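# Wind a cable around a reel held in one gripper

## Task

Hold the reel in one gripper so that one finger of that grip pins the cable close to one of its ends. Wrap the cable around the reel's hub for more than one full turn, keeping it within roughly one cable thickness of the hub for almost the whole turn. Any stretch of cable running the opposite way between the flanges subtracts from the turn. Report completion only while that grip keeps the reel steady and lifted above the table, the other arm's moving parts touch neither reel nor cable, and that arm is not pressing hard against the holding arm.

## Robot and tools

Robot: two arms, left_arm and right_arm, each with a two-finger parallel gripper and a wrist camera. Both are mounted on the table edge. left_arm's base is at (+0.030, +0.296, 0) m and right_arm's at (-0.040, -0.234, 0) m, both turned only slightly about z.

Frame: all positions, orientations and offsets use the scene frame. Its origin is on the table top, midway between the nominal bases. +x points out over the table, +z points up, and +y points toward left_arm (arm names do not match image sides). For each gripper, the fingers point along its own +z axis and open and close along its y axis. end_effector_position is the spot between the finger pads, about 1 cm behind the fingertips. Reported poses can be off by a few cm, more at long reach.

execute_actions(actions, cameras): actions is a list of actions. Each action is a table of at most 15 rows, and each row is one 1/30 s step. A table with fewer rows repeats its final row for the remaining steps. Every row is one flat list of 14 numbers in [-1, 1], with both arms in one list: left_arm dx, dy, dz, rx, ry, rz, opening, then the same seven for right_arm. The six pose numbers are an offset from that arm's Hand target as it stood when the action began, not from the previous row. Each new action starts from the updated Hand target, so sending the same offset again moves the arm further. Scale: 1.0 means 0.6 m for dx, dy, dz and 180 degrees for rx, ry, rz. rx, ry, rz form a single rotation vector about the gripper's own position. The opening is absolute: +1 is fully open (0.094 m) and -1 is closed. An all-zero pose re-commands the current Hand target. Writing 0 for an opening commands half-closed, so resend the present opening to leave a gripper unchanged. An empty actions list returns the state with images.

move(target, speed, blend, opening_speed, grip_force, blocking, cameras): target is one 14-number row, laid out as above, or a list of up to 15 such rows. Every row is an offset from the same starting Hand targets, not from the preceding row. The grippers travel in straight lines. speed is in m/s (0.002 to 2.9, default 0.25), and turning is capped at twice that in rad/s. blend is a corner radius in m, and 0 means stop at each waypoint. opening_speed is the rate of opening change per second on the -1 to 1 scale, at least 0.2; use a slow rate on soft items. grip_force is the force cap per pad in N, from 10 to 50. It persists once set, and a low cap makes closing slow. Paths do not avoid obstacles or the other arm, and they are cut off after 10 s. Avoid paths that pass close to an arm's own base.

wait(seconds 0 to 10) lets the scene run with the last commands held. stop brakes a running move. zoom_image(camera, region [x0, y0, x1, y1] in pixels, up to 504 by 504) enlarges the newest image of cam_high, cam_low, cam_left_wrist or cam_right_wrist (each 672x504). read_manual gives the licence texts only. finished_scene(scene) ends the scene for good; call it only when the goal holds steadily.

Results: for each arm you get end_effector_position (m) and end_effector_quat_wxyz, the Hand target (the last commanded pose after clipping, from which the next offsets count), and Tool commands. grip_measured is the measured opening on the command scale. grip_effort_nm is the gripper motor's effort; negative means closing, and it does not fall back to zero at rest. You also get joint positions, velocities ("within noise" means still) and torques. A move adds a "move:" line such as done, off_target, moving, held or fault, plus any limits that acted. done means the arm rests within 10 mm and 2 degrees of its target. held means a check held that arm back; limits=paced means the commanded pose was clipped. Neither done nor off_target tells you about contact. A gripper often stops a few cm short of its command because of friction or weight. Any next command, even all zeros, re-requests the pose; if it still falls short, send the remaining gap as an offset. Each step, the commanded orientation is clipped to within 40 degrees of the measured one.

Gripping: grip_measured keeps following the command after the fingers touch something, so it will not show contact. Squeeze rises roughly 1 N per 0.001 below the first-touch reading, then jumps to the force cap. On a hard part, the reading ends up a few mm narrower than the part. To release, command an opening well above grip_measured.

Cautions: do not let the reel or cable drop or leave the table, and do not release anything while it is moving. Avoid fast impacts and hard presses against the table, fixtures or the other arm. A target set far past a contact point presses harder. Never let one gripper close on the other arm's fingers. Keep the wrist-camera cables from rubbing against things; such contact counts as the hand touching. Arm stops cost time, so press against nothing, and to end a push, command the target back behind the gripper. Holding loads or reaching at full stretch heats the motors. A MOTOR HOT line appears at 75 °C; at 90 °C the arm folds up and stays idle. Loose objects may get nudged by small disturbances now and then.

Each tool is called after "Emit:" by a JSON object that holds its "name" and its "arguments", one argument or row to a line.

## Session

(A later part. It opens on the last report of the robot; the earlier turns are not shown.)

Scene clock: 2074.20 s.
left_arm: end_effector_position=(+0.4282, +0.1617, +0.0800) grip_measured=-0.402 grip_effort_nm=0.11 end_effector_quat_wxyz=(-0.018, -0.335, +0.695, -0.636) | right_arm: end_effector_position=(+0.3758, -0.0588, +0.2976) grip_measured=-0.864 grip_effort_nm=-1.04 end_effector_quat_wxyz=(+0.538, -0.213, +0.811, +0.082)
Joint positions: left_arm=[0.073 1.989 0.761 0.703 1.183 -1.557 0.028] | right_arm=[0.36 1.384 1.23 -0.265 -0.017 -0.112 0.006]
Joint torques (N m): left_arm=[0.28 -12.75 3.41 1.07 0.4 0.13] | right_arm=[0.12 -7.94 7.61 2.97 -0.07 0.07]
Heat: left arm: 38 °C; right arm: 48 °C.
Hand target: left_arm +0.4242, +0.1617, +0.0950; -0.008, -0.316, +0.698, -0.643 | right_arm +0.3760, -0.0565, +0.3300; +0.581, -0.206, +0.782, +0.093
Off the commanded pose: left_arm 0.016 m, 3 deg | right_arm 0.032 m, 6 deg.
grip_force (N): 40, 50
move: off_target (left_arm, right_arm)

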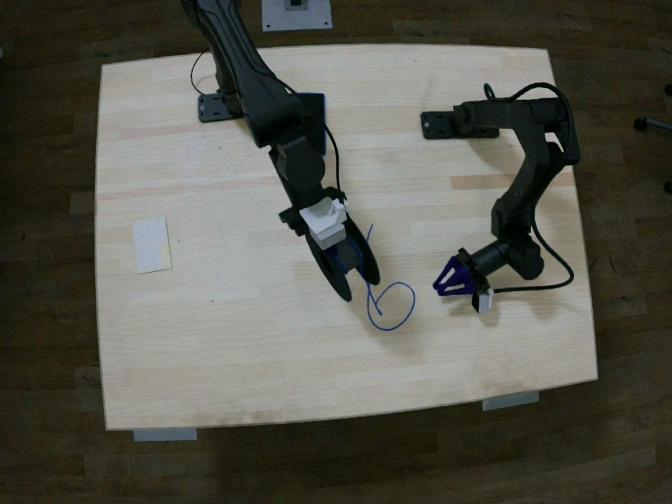

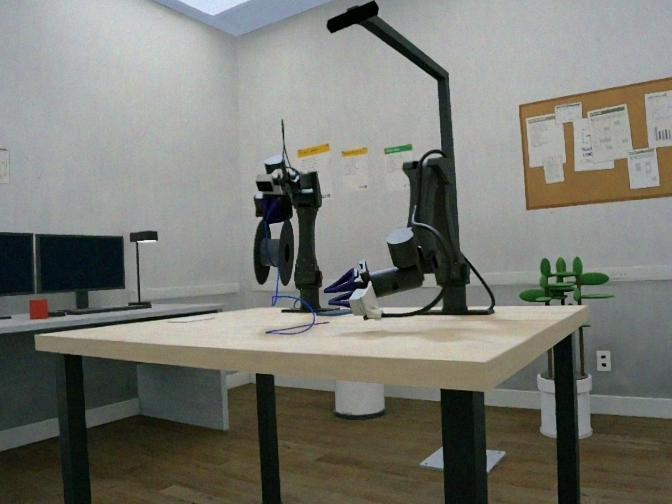

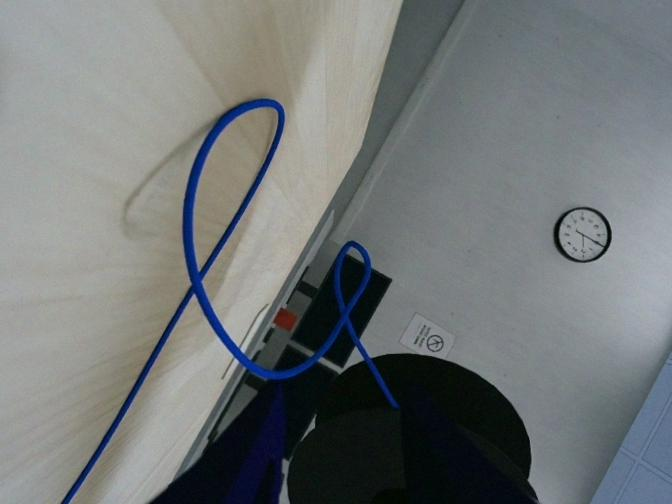

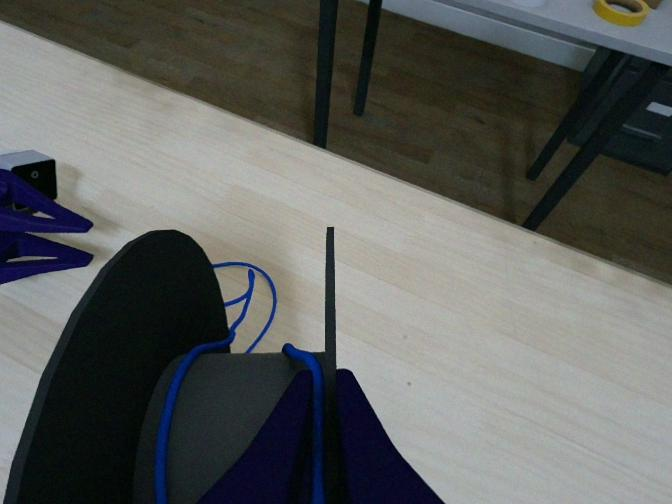

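Emit:
{"name": "move", "arguments": {
  "target": [-0.05, 0.2, 0.2, 0, 0, 0, -0.4, 0, 0, 0.1333, 0, 0, 0, -1.0],
  "speed": [0.08],
  "cameras": ["all"]
}}

Emit:
{"name": "zoom_image", "arguments": {
  "camera": "cam_right_wrist",
  "region": [0, 150, 380, 504]
}}

Emit:
{"name": "zoom_image", "arguments": {
  "camera": "cam_low",
  "region": [235, 145, 345, 345]
}}

Emit:
{"name": "zoom_image", "arguments": {
  "camera": "cam_high",
  "region": [290, 170, 430, 340]
}}

Scene clock: 2112.23 s.
left_arm: end_effector_position=(+0.3885, +0.2779, +0.2146) grip_measured=-0.402 grip_effort_nm=0.12 end_effector_quat_wxyz=(-0.009, -0.320, +0.699, -0.639) | right_arm: end_effector_position=(+0.3731, -0.0600, +0.3762) grip_measured=-0.864 grip_effort_nm=-1.04 end_effector_quat_wxyz=(+0.545, -0.212, +0.807, +0.083)
Joint positions: left_arm=[0.455 1.855 1.388 -1.363 1.381 -0.18 0.028] | right_arm=[0.36 1.434 1.578 -0.548 -0.017 -0.112 0.006]
Joint torques (N m): left_arm=[0.28 -6.6 7.56 -0.15 0.56 0.17] | right_arm=[0.13 -5.42 10.92 2.67 -0.05 0.06]
Heat: left arm: 37 °C; right arm: 49 °C.
Hand target: left_arm +0.3942, +0.2817, +0.2151; -0.008, -0.316, +0.698, -0.643 | right_arm +0.3760, -0.0565, +0.4101; +0.581, -0.206, +0.782, +0.093
Off the commanded pose: left_arm 0.007 m, 1 deg | right_arm 0.034 m, 5 deg.
grip_force (N): 40, 50
move: off_target (right_arm)

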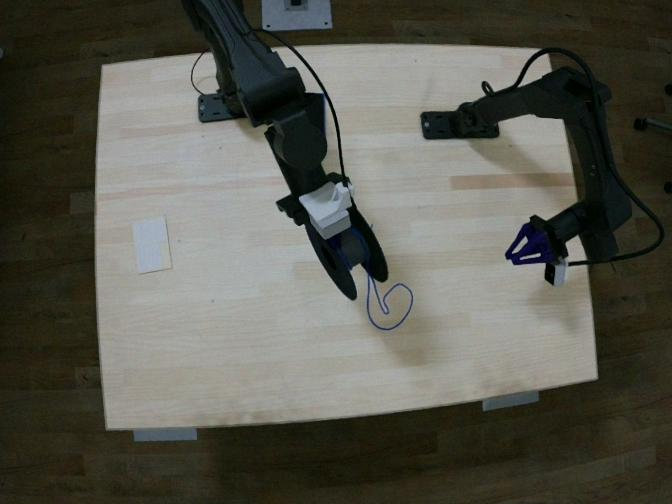

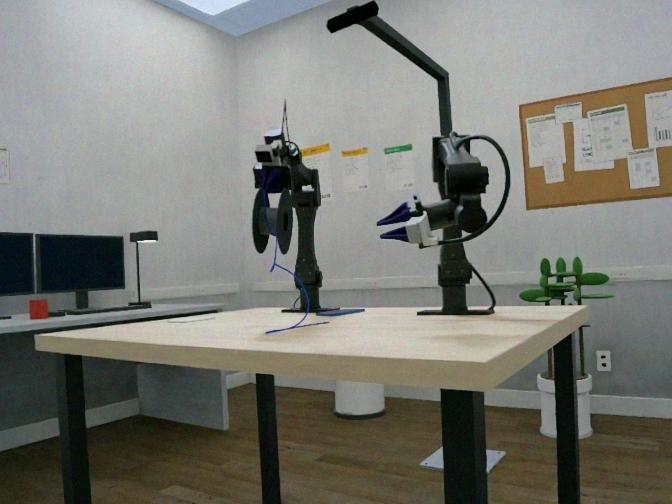

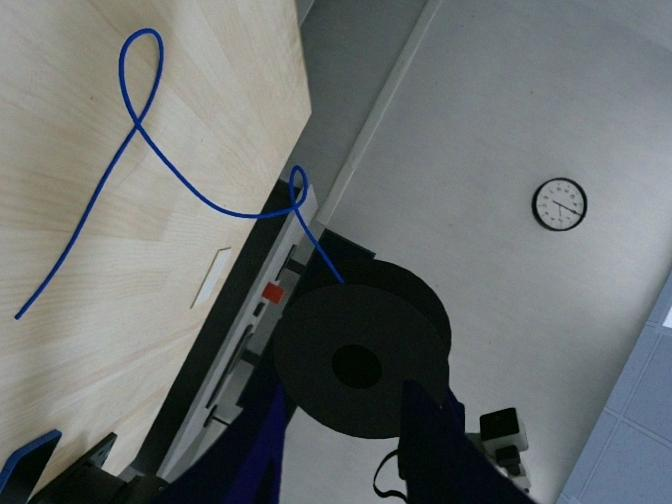

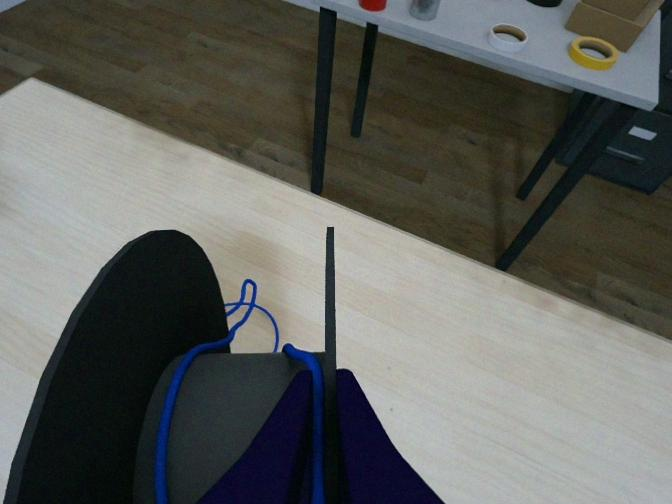

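Scaled by 1.326.

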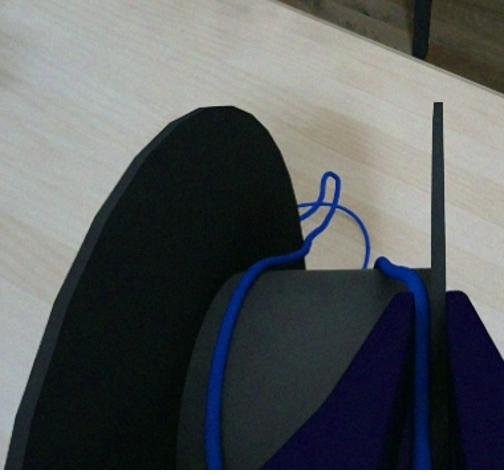

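Scaled by 2.520.

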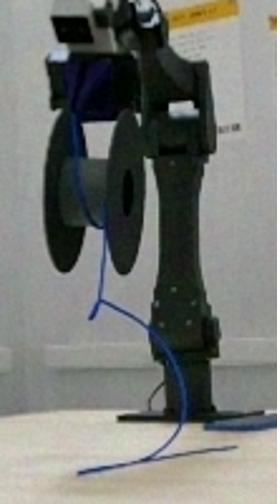

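Scaled by 2.965.

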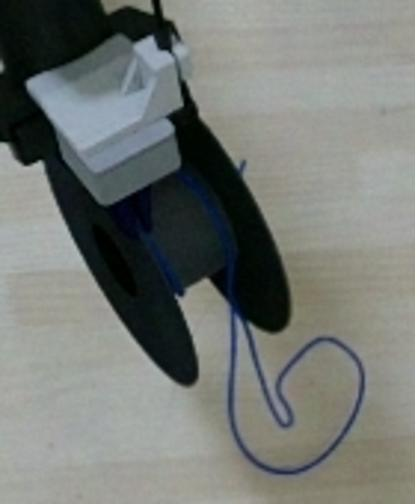

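Emit:
{"name": "zoom_image", "arguments": {
  "camera": "cam_right_wrist",
  "region": [130, 250, 350, 440]
}}

Emit:
{"name": "zoom_image", "arguments": {
  "camera": "cam_low",
  "region": [245, 180, 305, 280]
}}

Emit:
{"name": "zoom_image", "arguments": {
  "camera": "cam_high",
  "region": [320, 210, 400, 310]
}}

Scaled by 2.291.

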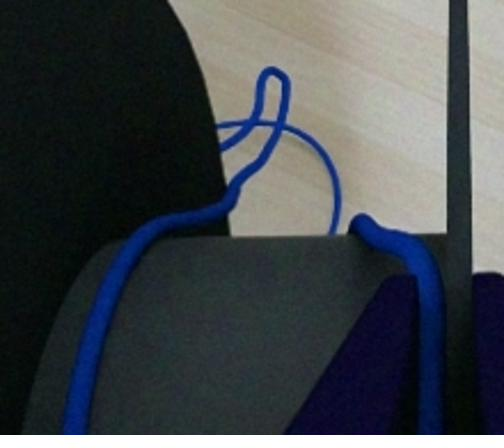

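Scaled by 5.040.

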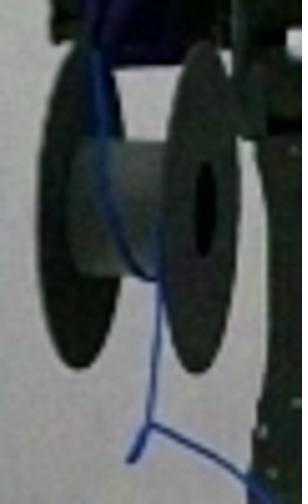

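Scaled by 5.040.

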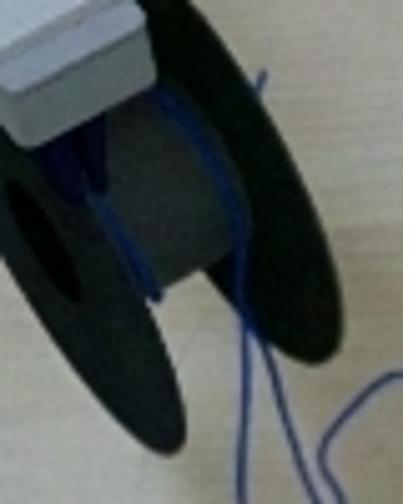

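Emit:
{"name": "move", "arguments": {
  "target": [-0.0327, -0.2778, -0.0235, 0.2347, -0.5858, -0.1241, -0.2, 0, 0, 0, 0, 0, 0, -1.0],
  "speed": 0.2,
  "cameras": ["all"]
}}

Scene clock: 2195.70 s.
left_arm: end_effector_position=(+0.3792, +0.1162, +0.1911) grip_measured=-0.202 grip_effort_nm=0.11 end_effector_quat_wxyz=(+0.510, +0.426, +0.643, -0.382) | right_arm: end_effector_position=(+0.3731, -0.0600, +0.3762) grip_measured=-0.864 grip_effort_nm=-1.03 end_effector_quat_wxyz=(+0.545, -0.212, +0.807, +0.083)
Joint positions: left_arm=[-0.056 1.527 0.766 0.293 1.14 0.373 0.037] | right_arm=[0.36 1.434 1.578 -0.548 -0.017 -0.112 0.006]
Joint torques (N m): left_arm=[-0.47 -9.43 4.77 1.43 0.2 0.14] | right_arm=[0.17 -5.45 10.96 2.67 -0.06 0.07]
Heat: left arm: 36 °C; right arm: 51 °C.
Hand target: left_arm +0.3746, +0.1151, +0.2009; +0.527, +0.440, +0.627, -0.368 | right_arm +0.3760, -0.0565, +0.4101; +0.581, -0.206, +0.782, +0.093
Off the commanded pose: left_arm 0.011 m, 3 deg | right_arm 0.034 m, 5 deg.
grip_force (N): 40, 50
move: off_target (left_arm, right_arm)

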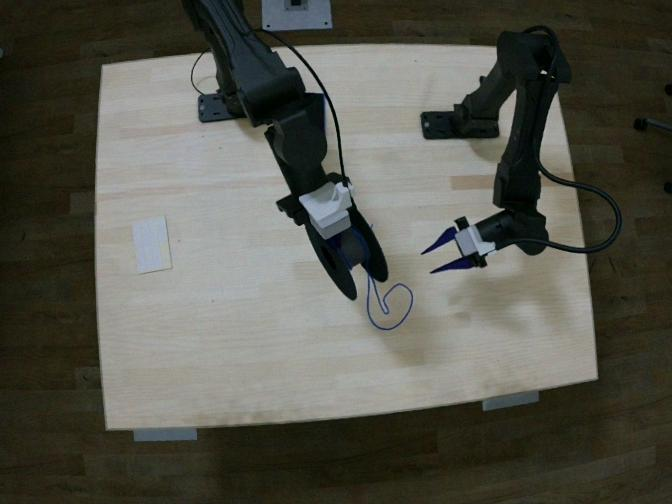

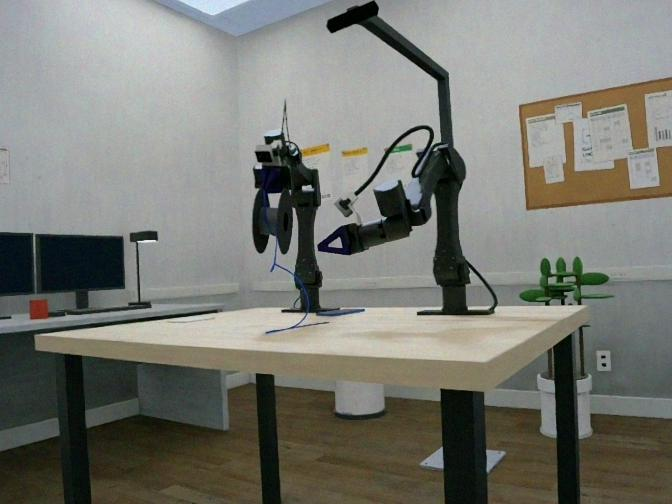

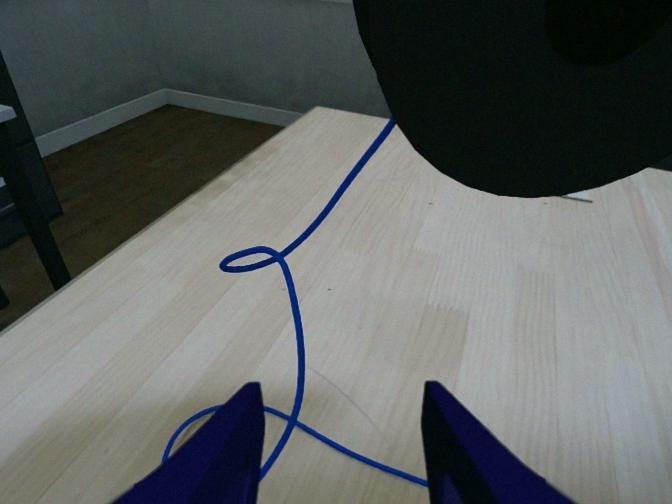

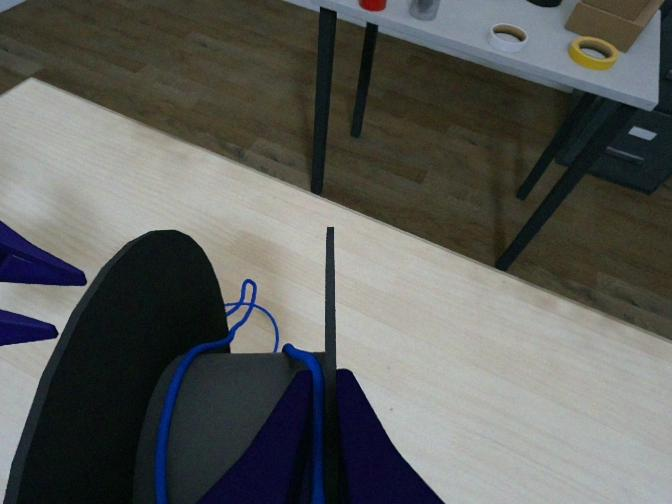

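Emit:
{"name": "zoom_image", "arguments": {
  "camera": "cam_left_wrist",
  "region": [200, 90, 420, 300]
}}

Scaled by 2.291.

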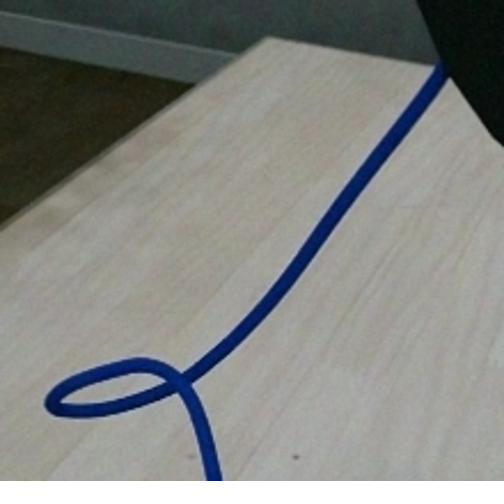

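Emit:
{"name": "move", "arguments": {
  "target": [0.064, -0.1065, -0.0955, -0.0958, -0.2128, 0.0146, -0.2, 0, 0, 0, 0, 0, 0, -1.0],
  "speed": 0.14,
  "cameras": ["cam_left_wrist", "cam_high", "cam_low"]
}}

Scene clock: 2270.40 s.
left_arm: end_effector_position=(+0.4095, +0.0533, +0.1279) grip_measured=-0.202 grip_effort_nm=0.11 end_effector_quat_wxyz=(+0.661, +0.504, +0.478, -0.284) | right_arm: end_effector_position=(+0.3731, -0.0600, +0.3762) grip_measured=-0.864 grip_effort_nm=-1.03 end_effector_quat_wxyz=(+0.545, -0.212, +0.807, +0.083)
Joint positions: left_arm=[-0.239 2.096 0.705 1.457 0.987 0.351 0.037] | right_arm=[0.36 1.434 1.578 -0.548 -0.017 -0.112 0.006]
Joint torques (N m): left_arm=[-0.49 -6.78 5.31 2.55 -0.12 0.1] | right_arm=[0.18 -5.45 10.92 2.65 -0.05 0.07]
Heat: left arm: 35 °C; right arm: 50 °C.
Hand target: left_arm +0.4129, +0.0511, +0.1437; +0.770, +0.439, +0.369, -0.281 | right_arm +0.3760, -0.0565, +0.4101; +0.581, -0.206, +0.782, +0.093
Off the commanded pose: left_arm 0.016 m, 19 deg | right_arm 0.034 m, 5 deg.
joint sent to its limit (left arm) — joint 4 (wrist pitch), upper limit. The joint targets are off in orientation, not in position.
grip_force (N): 40, 50
move: off_target (left_arm, right_arm)
Images, in order (width x height): cam_high 672x504, cam_low 672x504, cam_left_wrist 672x504.

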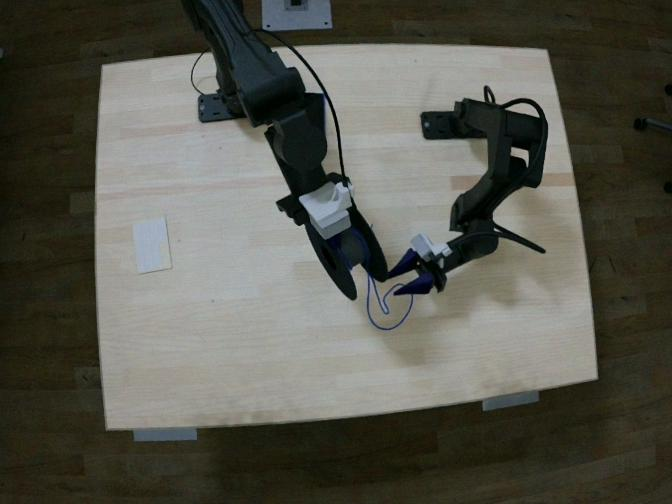

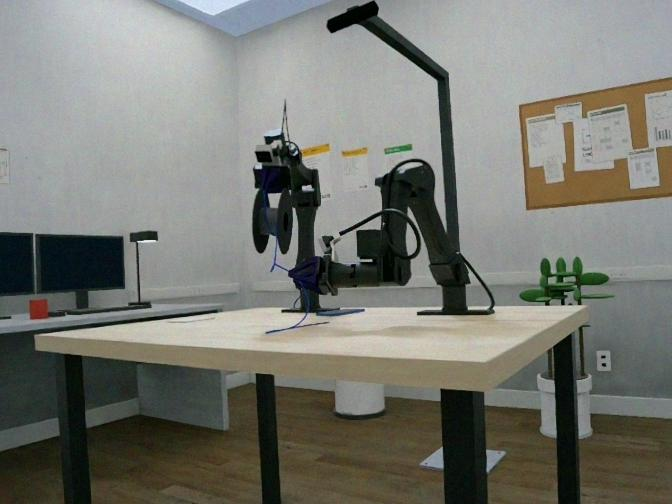

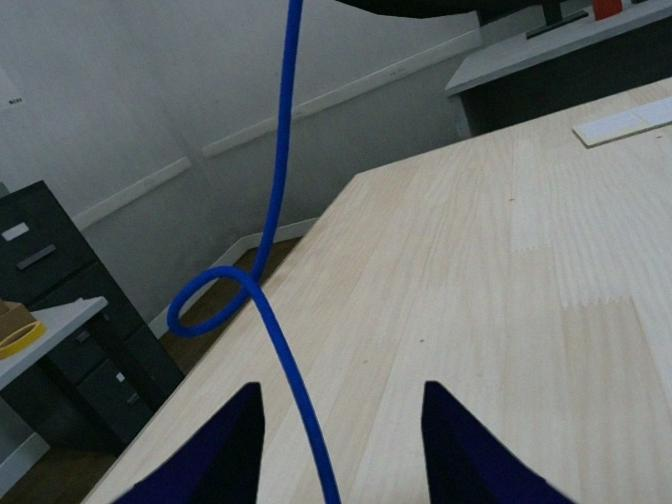

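Emit:
{"name": "move", "arguments": {
  "target": [0.0302, -0.05, 0.0713, 0.0954, 0.0634, -0.0047, -0.2, 0, 0, 0, 0, 0, 0, -1.0],
  "speed": 0.08,
  "cameras": ["cam_left_wrist", "cam_right_wrist", "cam_low"]
}}

Scene clock: 2304.10 s.
left_arm: end_effector_position=(+0.4275, +0.0231, +0.1617) grip_measured=-0.202 grip_effort_nm=0.11 end_effector_quat_wxyz=(+0.635, +0.519, +0.496, -0.286) | right_arm: end_effector_position=(+0.3731, -0.0600, +0.3762) grip_measured=-0.864 grip_effort_nm=-1.04 end_effector_quat_wxyz=(+0.545, -0.212, +0.807, +0.083)
Joint positions: left_arm=[-0.307 1.956 0.849 1.055 0.932 0.426 0.037] | right_arm=[0.36 1.434 1.578 -0.548 -0.017 -0.112 0.006]
Joint torques (N m): left_arm=[-0.5 -13.03 6.89 1.31 -0.09 0] | right_arm=[0.18 -5.44 10.91 2.66 -0.07 0.07]
Heat: left arm: 40 °C; right arm: 50 °C.
Hand target: left_arm +0.4310, +0.0211, +0.1864; +0.653, +0.522, +0.478, -0.270 | right_arm +0.3760, -0.0565, +0.4101; +0.581, -0.206, +0.782, +0.093
Off the commanded pose: left_arm 0.025 m, 4 deg | right_arm 0.034 m, 5 deg.
grip_force (N): 40, 50
move: off_target (left_arm, right_arm)
Images, in order (width x height): cam_low 672x504, cam_left_wrist 672x504, cam_right_wrist 672x504.

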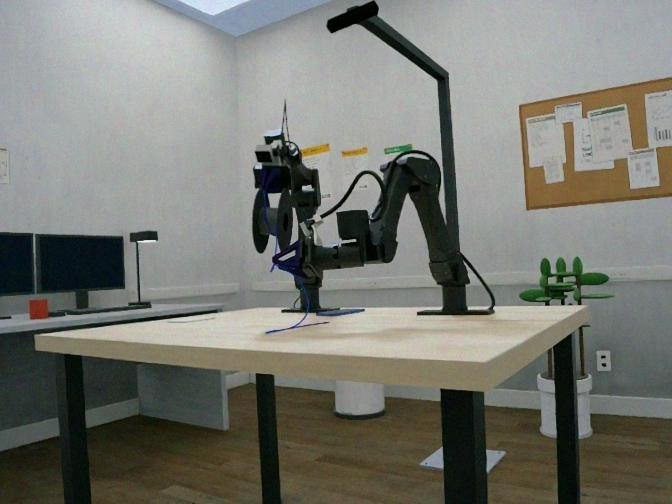

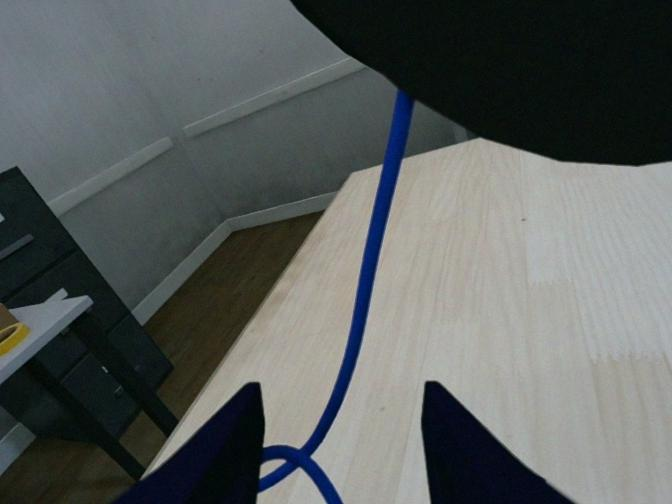

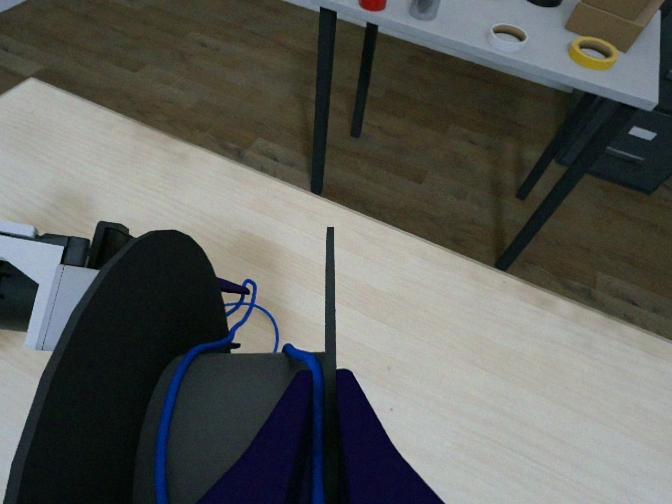

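Emit:
{"name": "move", "arguments": {
  "target": [
    [0.0088, -0.0252, -0.0008, 0, 0, 0, -0.2, 0, 0, 0, 0, 0, 0, -1.0],
    [0.0088, -0.0252, -0.0008, 0, 0, 0, -1.0, 0, 0, 0, 0, 0, 0, -1.0]
  ],
  "speed": 0.05,
  "cameras": ["cam_left_wrist", "cam_right_wrist", "cam_low"]
}}

Scene clock: 2323.80 s.
left_arm: end_effector_position=(+0.4313, +0.0087, +0.1731) grip_measured=-0.935 grip_effort_nm=-0.82 end_effector_quat_wxyz=(+0.643, +0.521, +0.487, -0.280) | right_arm: end_effector_position=(+0.3731, -0.0600, +0.3762) grip_measured=-0.864 grip_effort_nm=-1.04 end_effector_quat_wxyz=(+0.545, -0.212, +0.807, +0.083)
Joint positions: left_arm=[-0.342 1.956 0.89 1.039 0.897 0.428 0.003] | right_arm=[0.36 1.434 1.578 -0.548 -0.017 -0.112 0.006]
Joint torques (N m): left_arm=[-0.47 -10.65 7.28 1.32 -0.14 0.06] | right_arm=[0.2 -5.41 10.99 2.66 -0.08 0.08]
Heat: left arm: 37 °C; right arm: 50 °C.
Hand target: left_arm +0.4363, +0.0060, +0.1860; +0.653, +0.522, +0.478, -0.270 | right_arm +0.3760, -0.0565, +0.4101; +0.581, -0.206, +0.782, +0.093
Off the commanded pose: left_arm 0.014 m, 2 deg | right_arm 0.034 m, 5 deg.
grip_force (N): 40, 50
move: off_target (left_arm, right_arm); target 2's new opening was sent with left_arm's hand 0.014 m and 2 deg from that target
Images, in order (width x height): cam_low 672x504, cam_left_wrist 672x504, cam_right_wrist 672x504.

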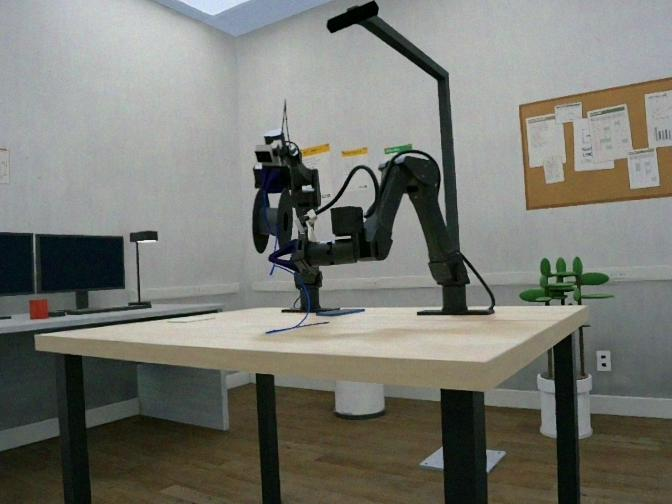

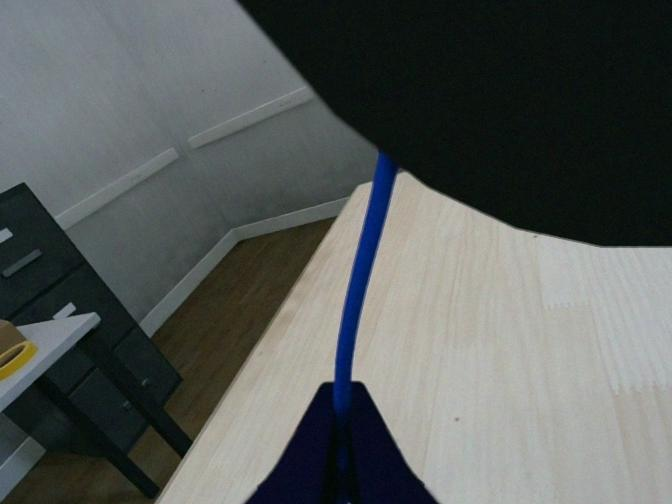

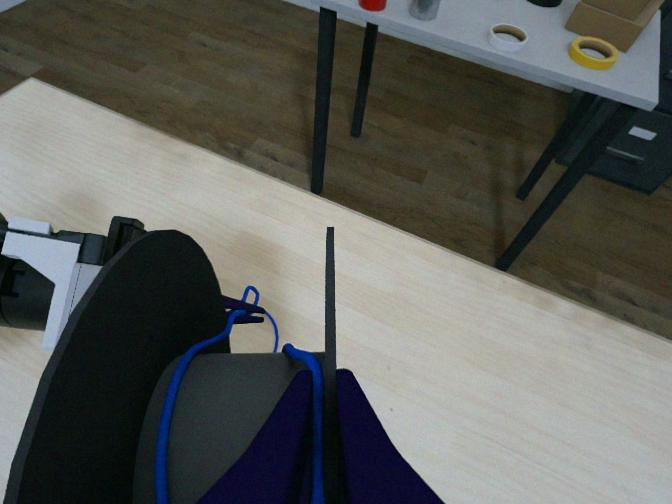

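Emit:
{"name": "move", "arguments": {
  "target": [-0.0625, -0.023, -0.0583, 0, 0, 0, -1.0, 0, 0, 0, 0, 0, 0, -1.0],
  "speed": 0.05,
  "cameras": ["cam_left_wrist", "cam_right_wrist", "cam_low", "cam_high"]
}}

Emit:
{"name": "zoom_image", "arguments": {
  "camera": "cam_right_wrist",
  "region": [130, 250, 350, 440]
}}

Scene clock: 2337.37 s.
left_arm: end_effector_position=(+0.3996, -0.0076, +0.1575) grip_measured=-0.935 grip_effort_nm=-0.85 end_effector_quat_wxyz=(+0.649, +0.522, +0.479, -0.276) | right_arm: end_effector_position=(+0.3725, -0.0602, +0.3747) grip_measured=-0.864 grip_effort_nm=-1.04 end_effector_quat_wxyz=(+0.542, -0.212, +0.809, +0.083)
Joint positions: left_arm=[-0.418 1.956 0.77 1.18 0.822 0.431 0.003] | right_arm=[0.36 1.434 1.578 -0.554 -0.017 -0.112 0.006]
Joint torques (N m): left_arm=[-0.49 -7.46 3.52 1.78 -0.14 0.05] | right_arm=[0.17 -5.5 10.91 2.73 -0.06 0.08]
Heat: left arm: 38 °C; right arm: 50 °C.
Hand target: left_arm +0.3988, -0.0079, +0.1511; +0.653, +0.522, +0.478, -0.270 | right_arm +0.3760, -0.0565, +0.4101; +0.581, -0.206, +0.782, +0.093
Off the commanded pose: left_arm 0.007 m, 1 deg | right_arm 0.036 m, 6 deg.
grip_force (N): 40, 50
move: off_target (right_arm)

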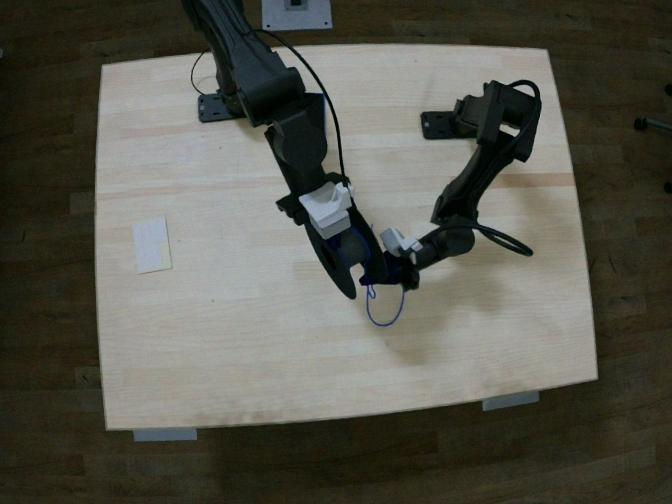

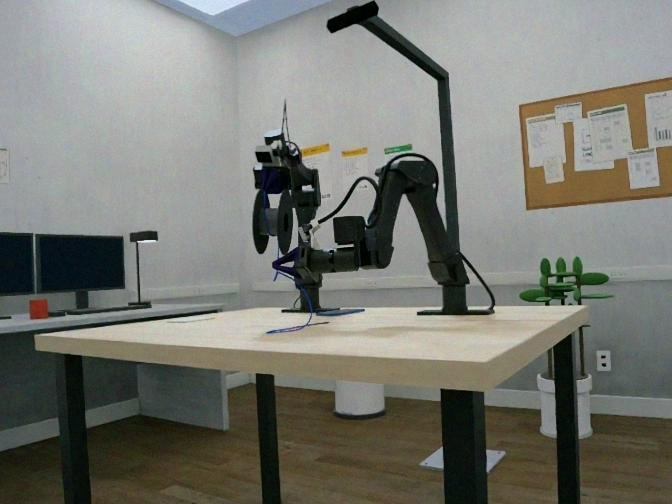

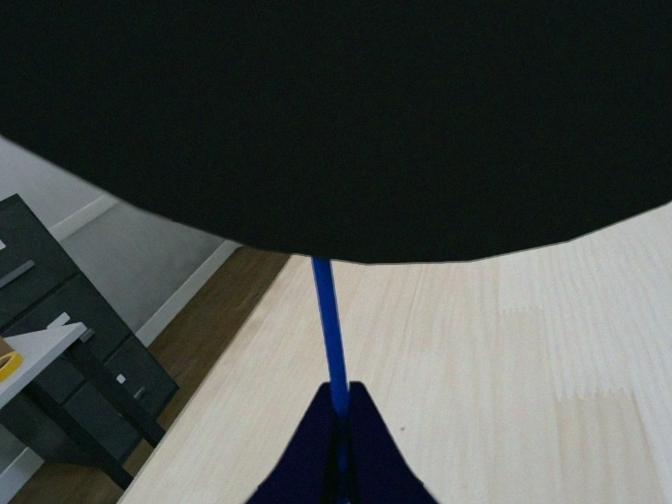

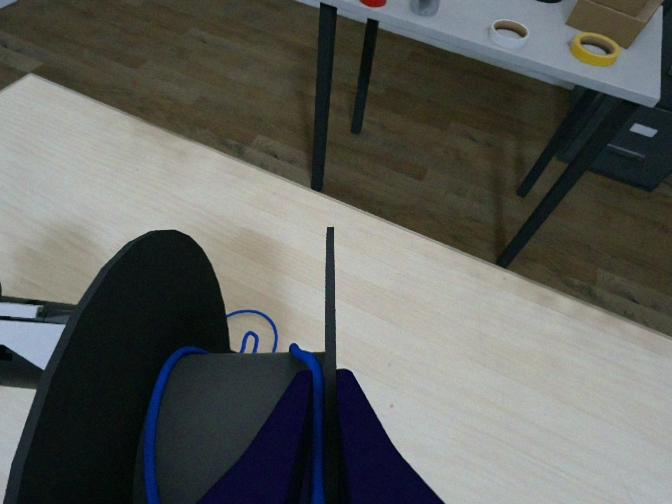

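Scaled by 2.291.

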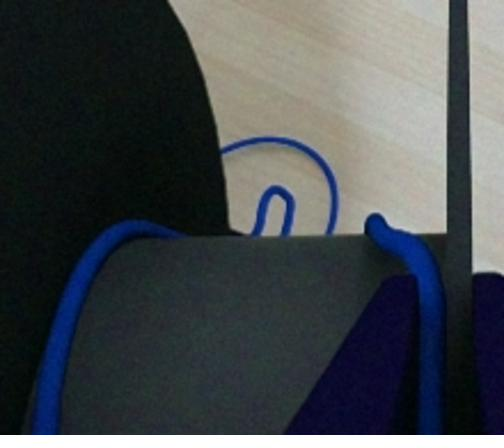

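Emit:
{"name": "move", "arguments": {
  "target": [-0.01, -0.004, -0.04, 0, 0, 0, -1.0, 0, 0, 0, 0, 0, 0, -1.0],
  "speed": 0.04,
  "cameras": ["cam_right_wrist", "cam_low"]
}}

Emit:
{"name": "zoom_image", "arguments": {
  "camera": "cam_right_wrist",
  "region": [100, 250, 350, 504]
}}

Scene clock: 2355.00 s.
left_arm: end_effector_position=(+0.3927, -0.0114, +0.1430) grip_measured=-0.935 grip_effort_nm=-0.85 end_effector_quat_wxyz=(+0.657, +0.525, +0.466, -0.275) | right_arm: end_effector_position=(+0.3701, -0.0612, +0.3657) grip_measured=-0.864 grip_effort_nm=-1.04 end_effector_quat_wxyz=(+0.527, -0.214, +0.819, +0.081)
Joint positions: left_arm=[-0.433 2.022 0.743 1.3 0.816 0.433 0.003] | right_arm=[0.36 1.437 1.578 -0.587 -0.017 -0.112 0.006]
Joint torques (N m): left_arm=[-0.31 -6.31 2.78 1.63 -0.24 0.04] | right_arm=[0.13 -6.28 10.52 3.05 -0.06 0.06]
Heat: left arm: 39 °C; right arm: 49 °C.
Hand target: left_arm +0.3928, -0.0102, +0.1271; +0.653, +0.522, +0.478, -0.270 | right_arm +0.3761, -0.0565, +0.4100; +0.581, -0.206, +0.782, +0.093
Off the commanded pose: left_arm 0.016 m, 2 deg | right_arm 0.045 m, 8 deg.
grip_force (N): 40, 50
move: off_target (left_arm, right_arm)
Images, in order (width x height): cam_low 672x504, cam_right_wrist 672x504.

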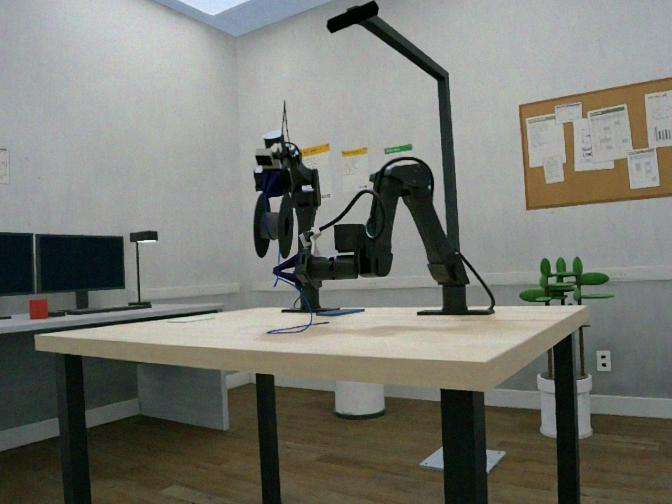

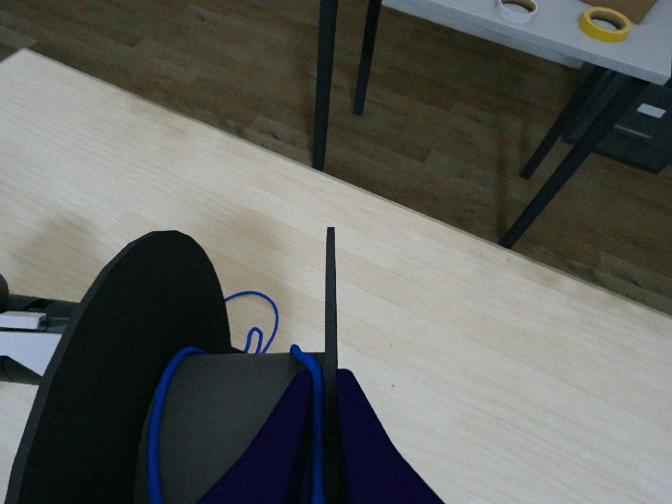

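Scaled by 1.984.

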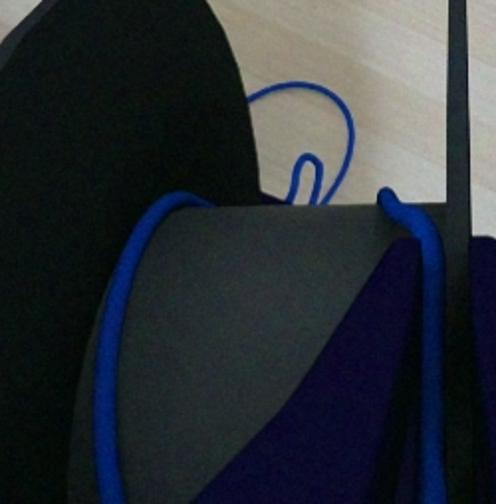

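Emit:
{"name": "move", "arguments": {
  "target": [
    [0, 0, 0.045, 0, 0, 0, -1.0, 0, 0, 0, 0, 0, 0, -1.0],
    [0, 0, 0.045, 0, 0, 0, -0.3, 0, 0, 0, 0, 0, 0, -1.0]
  ],
  "speed": 0.04,
  "opening_speed": 0.5,
  "cameras": ["cam_left_wrist", "cam_right_wrist", "cam_low"]
}}

Emit:
{"name": "zoom_image", "arguments": {
  "camera": "cam_right_wrist",
  "region": [100, 250, 350, 504]
}}

Scene clock: 2366.23 s.
left_arm: end_effector_position=(+0.3935, -0.0107, +0.1398) grip_measured=-0.302 grip_effort_nm=0.11 end_effector_quat_wxyz=(+0.642, +0.523, +0.485, -0.279) | right_arm: end_effector_position=(+0.3712, -0.0607, +0.3683) grip_measured=-0.864 grip_effort_nm=-1.04 end_effector_quat_wxyz=(+0.532, -0.214, +0.815, +0.081)
Joint positions: left_arm=[-0.433 1.996 0.743 1.225 0.808 0.433 0.033] | right_arm=[0.36 1.437 1.578 -0.576 -0.017 -0.113 0.006]
Joint torques (N m): left_arm=[-0.38 -12.37 3.9 1.41 -0.14 0.01] | right_arm=[0.17 -6.19 10.66 2.94 -0.06 0.07]
Heat: left arm: 38 °C; right arm: 50 °C.
Hand target: left_arm +0.3929, -0.0102, +0.1540; +0.653, +0.522, +0.478, -0.270 | right_arm +0.3761, -0.0565, +0.4100; +0.581, -0.206, +0.782, +0.093
Off the commanded pose: left_arm 0.014 m, 2 deg | right_arm 0.042 m, 7 deg.
grip_force (N): 40, 50
move: off_target (left_arm, right_arm); target 2's new opening was sent with left_arm's hand 0.011 m and 1 deg from that target
Images, in order (width x height): cam_low 672x504, cam_left_wrist 672x504, cam_right_wrist 672x504.

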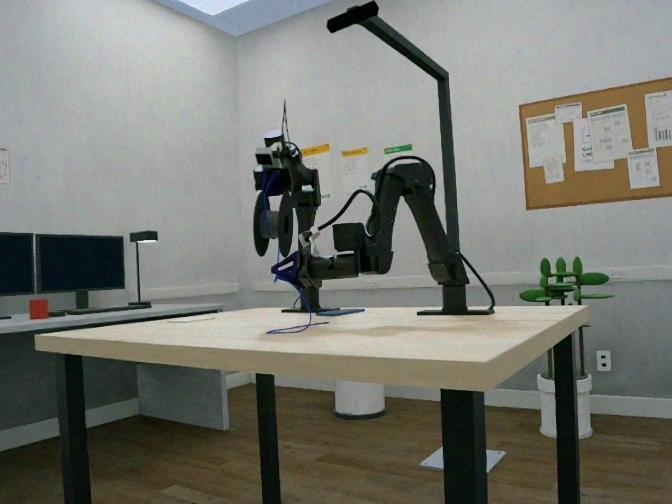

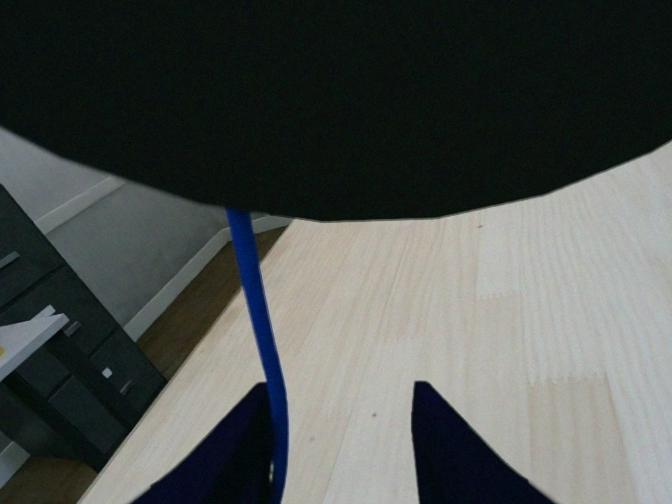

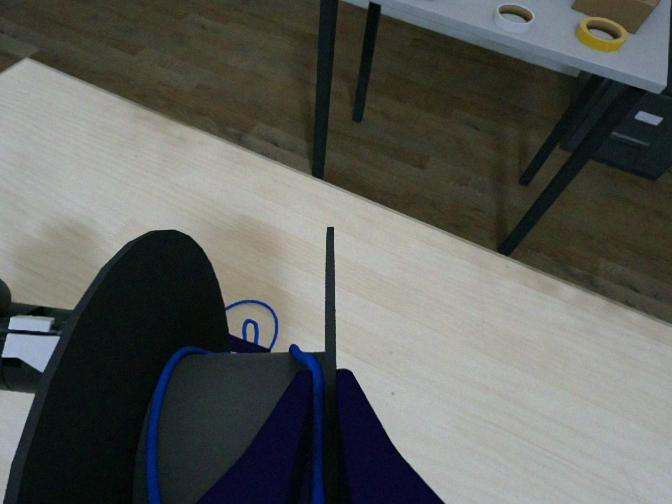

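Scaled by 1.984.

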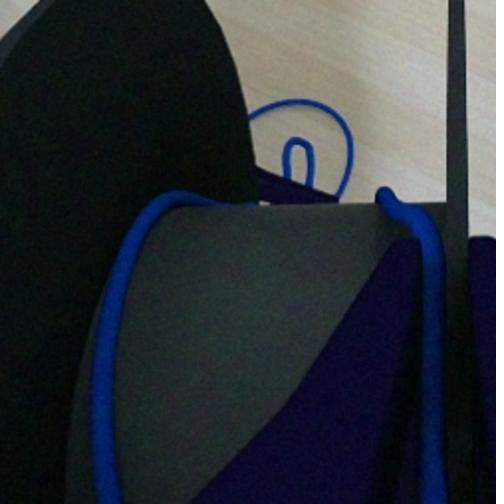

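Emit:
{"name": "move", "arguments": {
  "target": [-0.035, 0.0943, 0.0, 0, 0, 0, -0.3, 0, 0, 0, 0, 0, 0, -1.0],
  "speed": 0.06,
  "cameras": ["all"]
}}

Emit:
{"name": "zoom_image", "arguments": {
  "camera": "cam_right_wrist",
  "region": [100, 250, 350, 504]
}}

Emit:
{"name": "zoom_image", "arguments": {
  "camera": "cam_low",
  "region": [235, 180, 335, 345]
}}

Scene clock: 2372.53 s.
left_arm: end_effector_position=(+0.3761, +0.0440, +0.1341) grip_measured=-0.302 grip_effort_nm=0.11 end_effector_quat_wxyz=(+0.630, +0.516, +0.506, -0.283) | right_arm: end_effector_position=(+0.3713, -0.0607, +0.3684) grip_measured=-0.864 grip_effort_nm=-1.03 end_effector_quat_wxyz=(+0.532, -0.214, +0.815, +0.081)
Joint positions: left_arm=[-0.296 1.896 0.585 1.235 0.928 0.433 0.033] | right_arm=[0.36 1.437 1.578 -0.575 -0.017 -0.113 0.006]
Joint torques (N m): left_arm=[0.43 -11.22 2.97 1.82 0.14 0.04] | right_arm=[0.14 -6.05 10.66 2.93 -0.06 0.06]
Heat: left arm: 38 °C; right arm: 50 °C.
Hand target: left_arm +0.3718, +0.0463, +0.1540; +0.653, +0.522, +0.478, -0.270 | right_arm +0.3761, -0.0565, +0.4100; +0.581, -0.206, +0.782, +0.093
Off the commanded pose: left_arm 0.021 m, 5 deg | right_arm 0.042 m, 7 deg.
grip_force (N): 40, 50
move: off_target (left_arm, right_arm)

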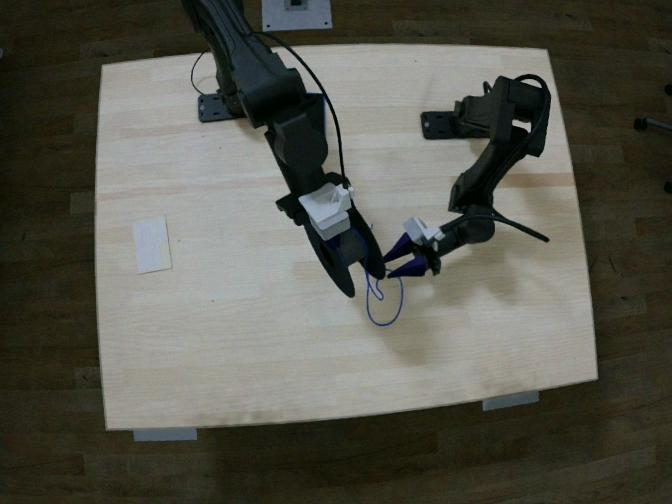

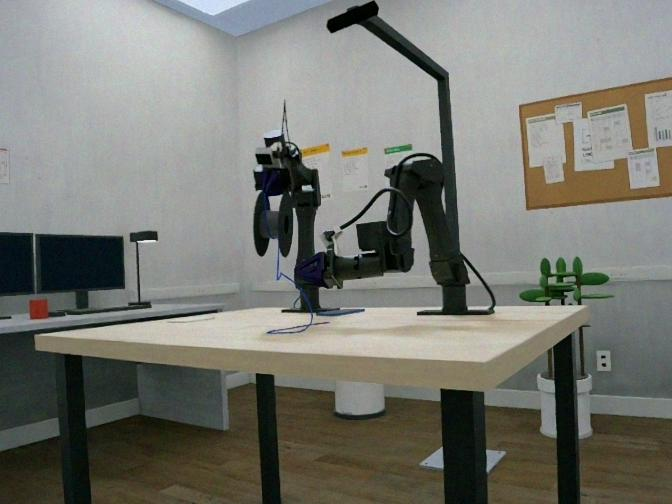

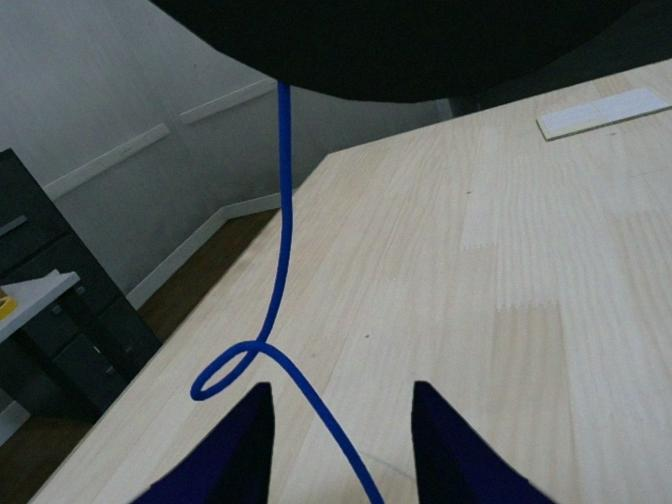

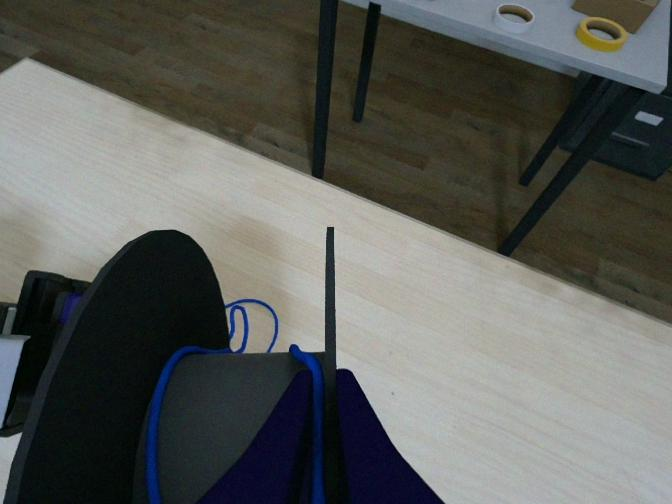

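Scaled by 1.984.

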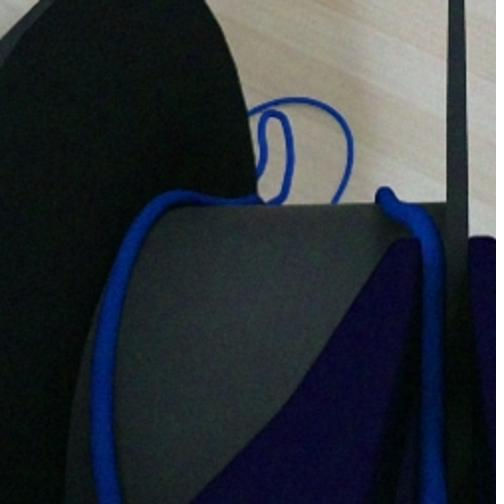

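Scaled by 3.055.

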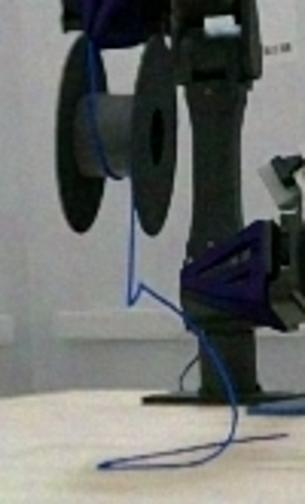

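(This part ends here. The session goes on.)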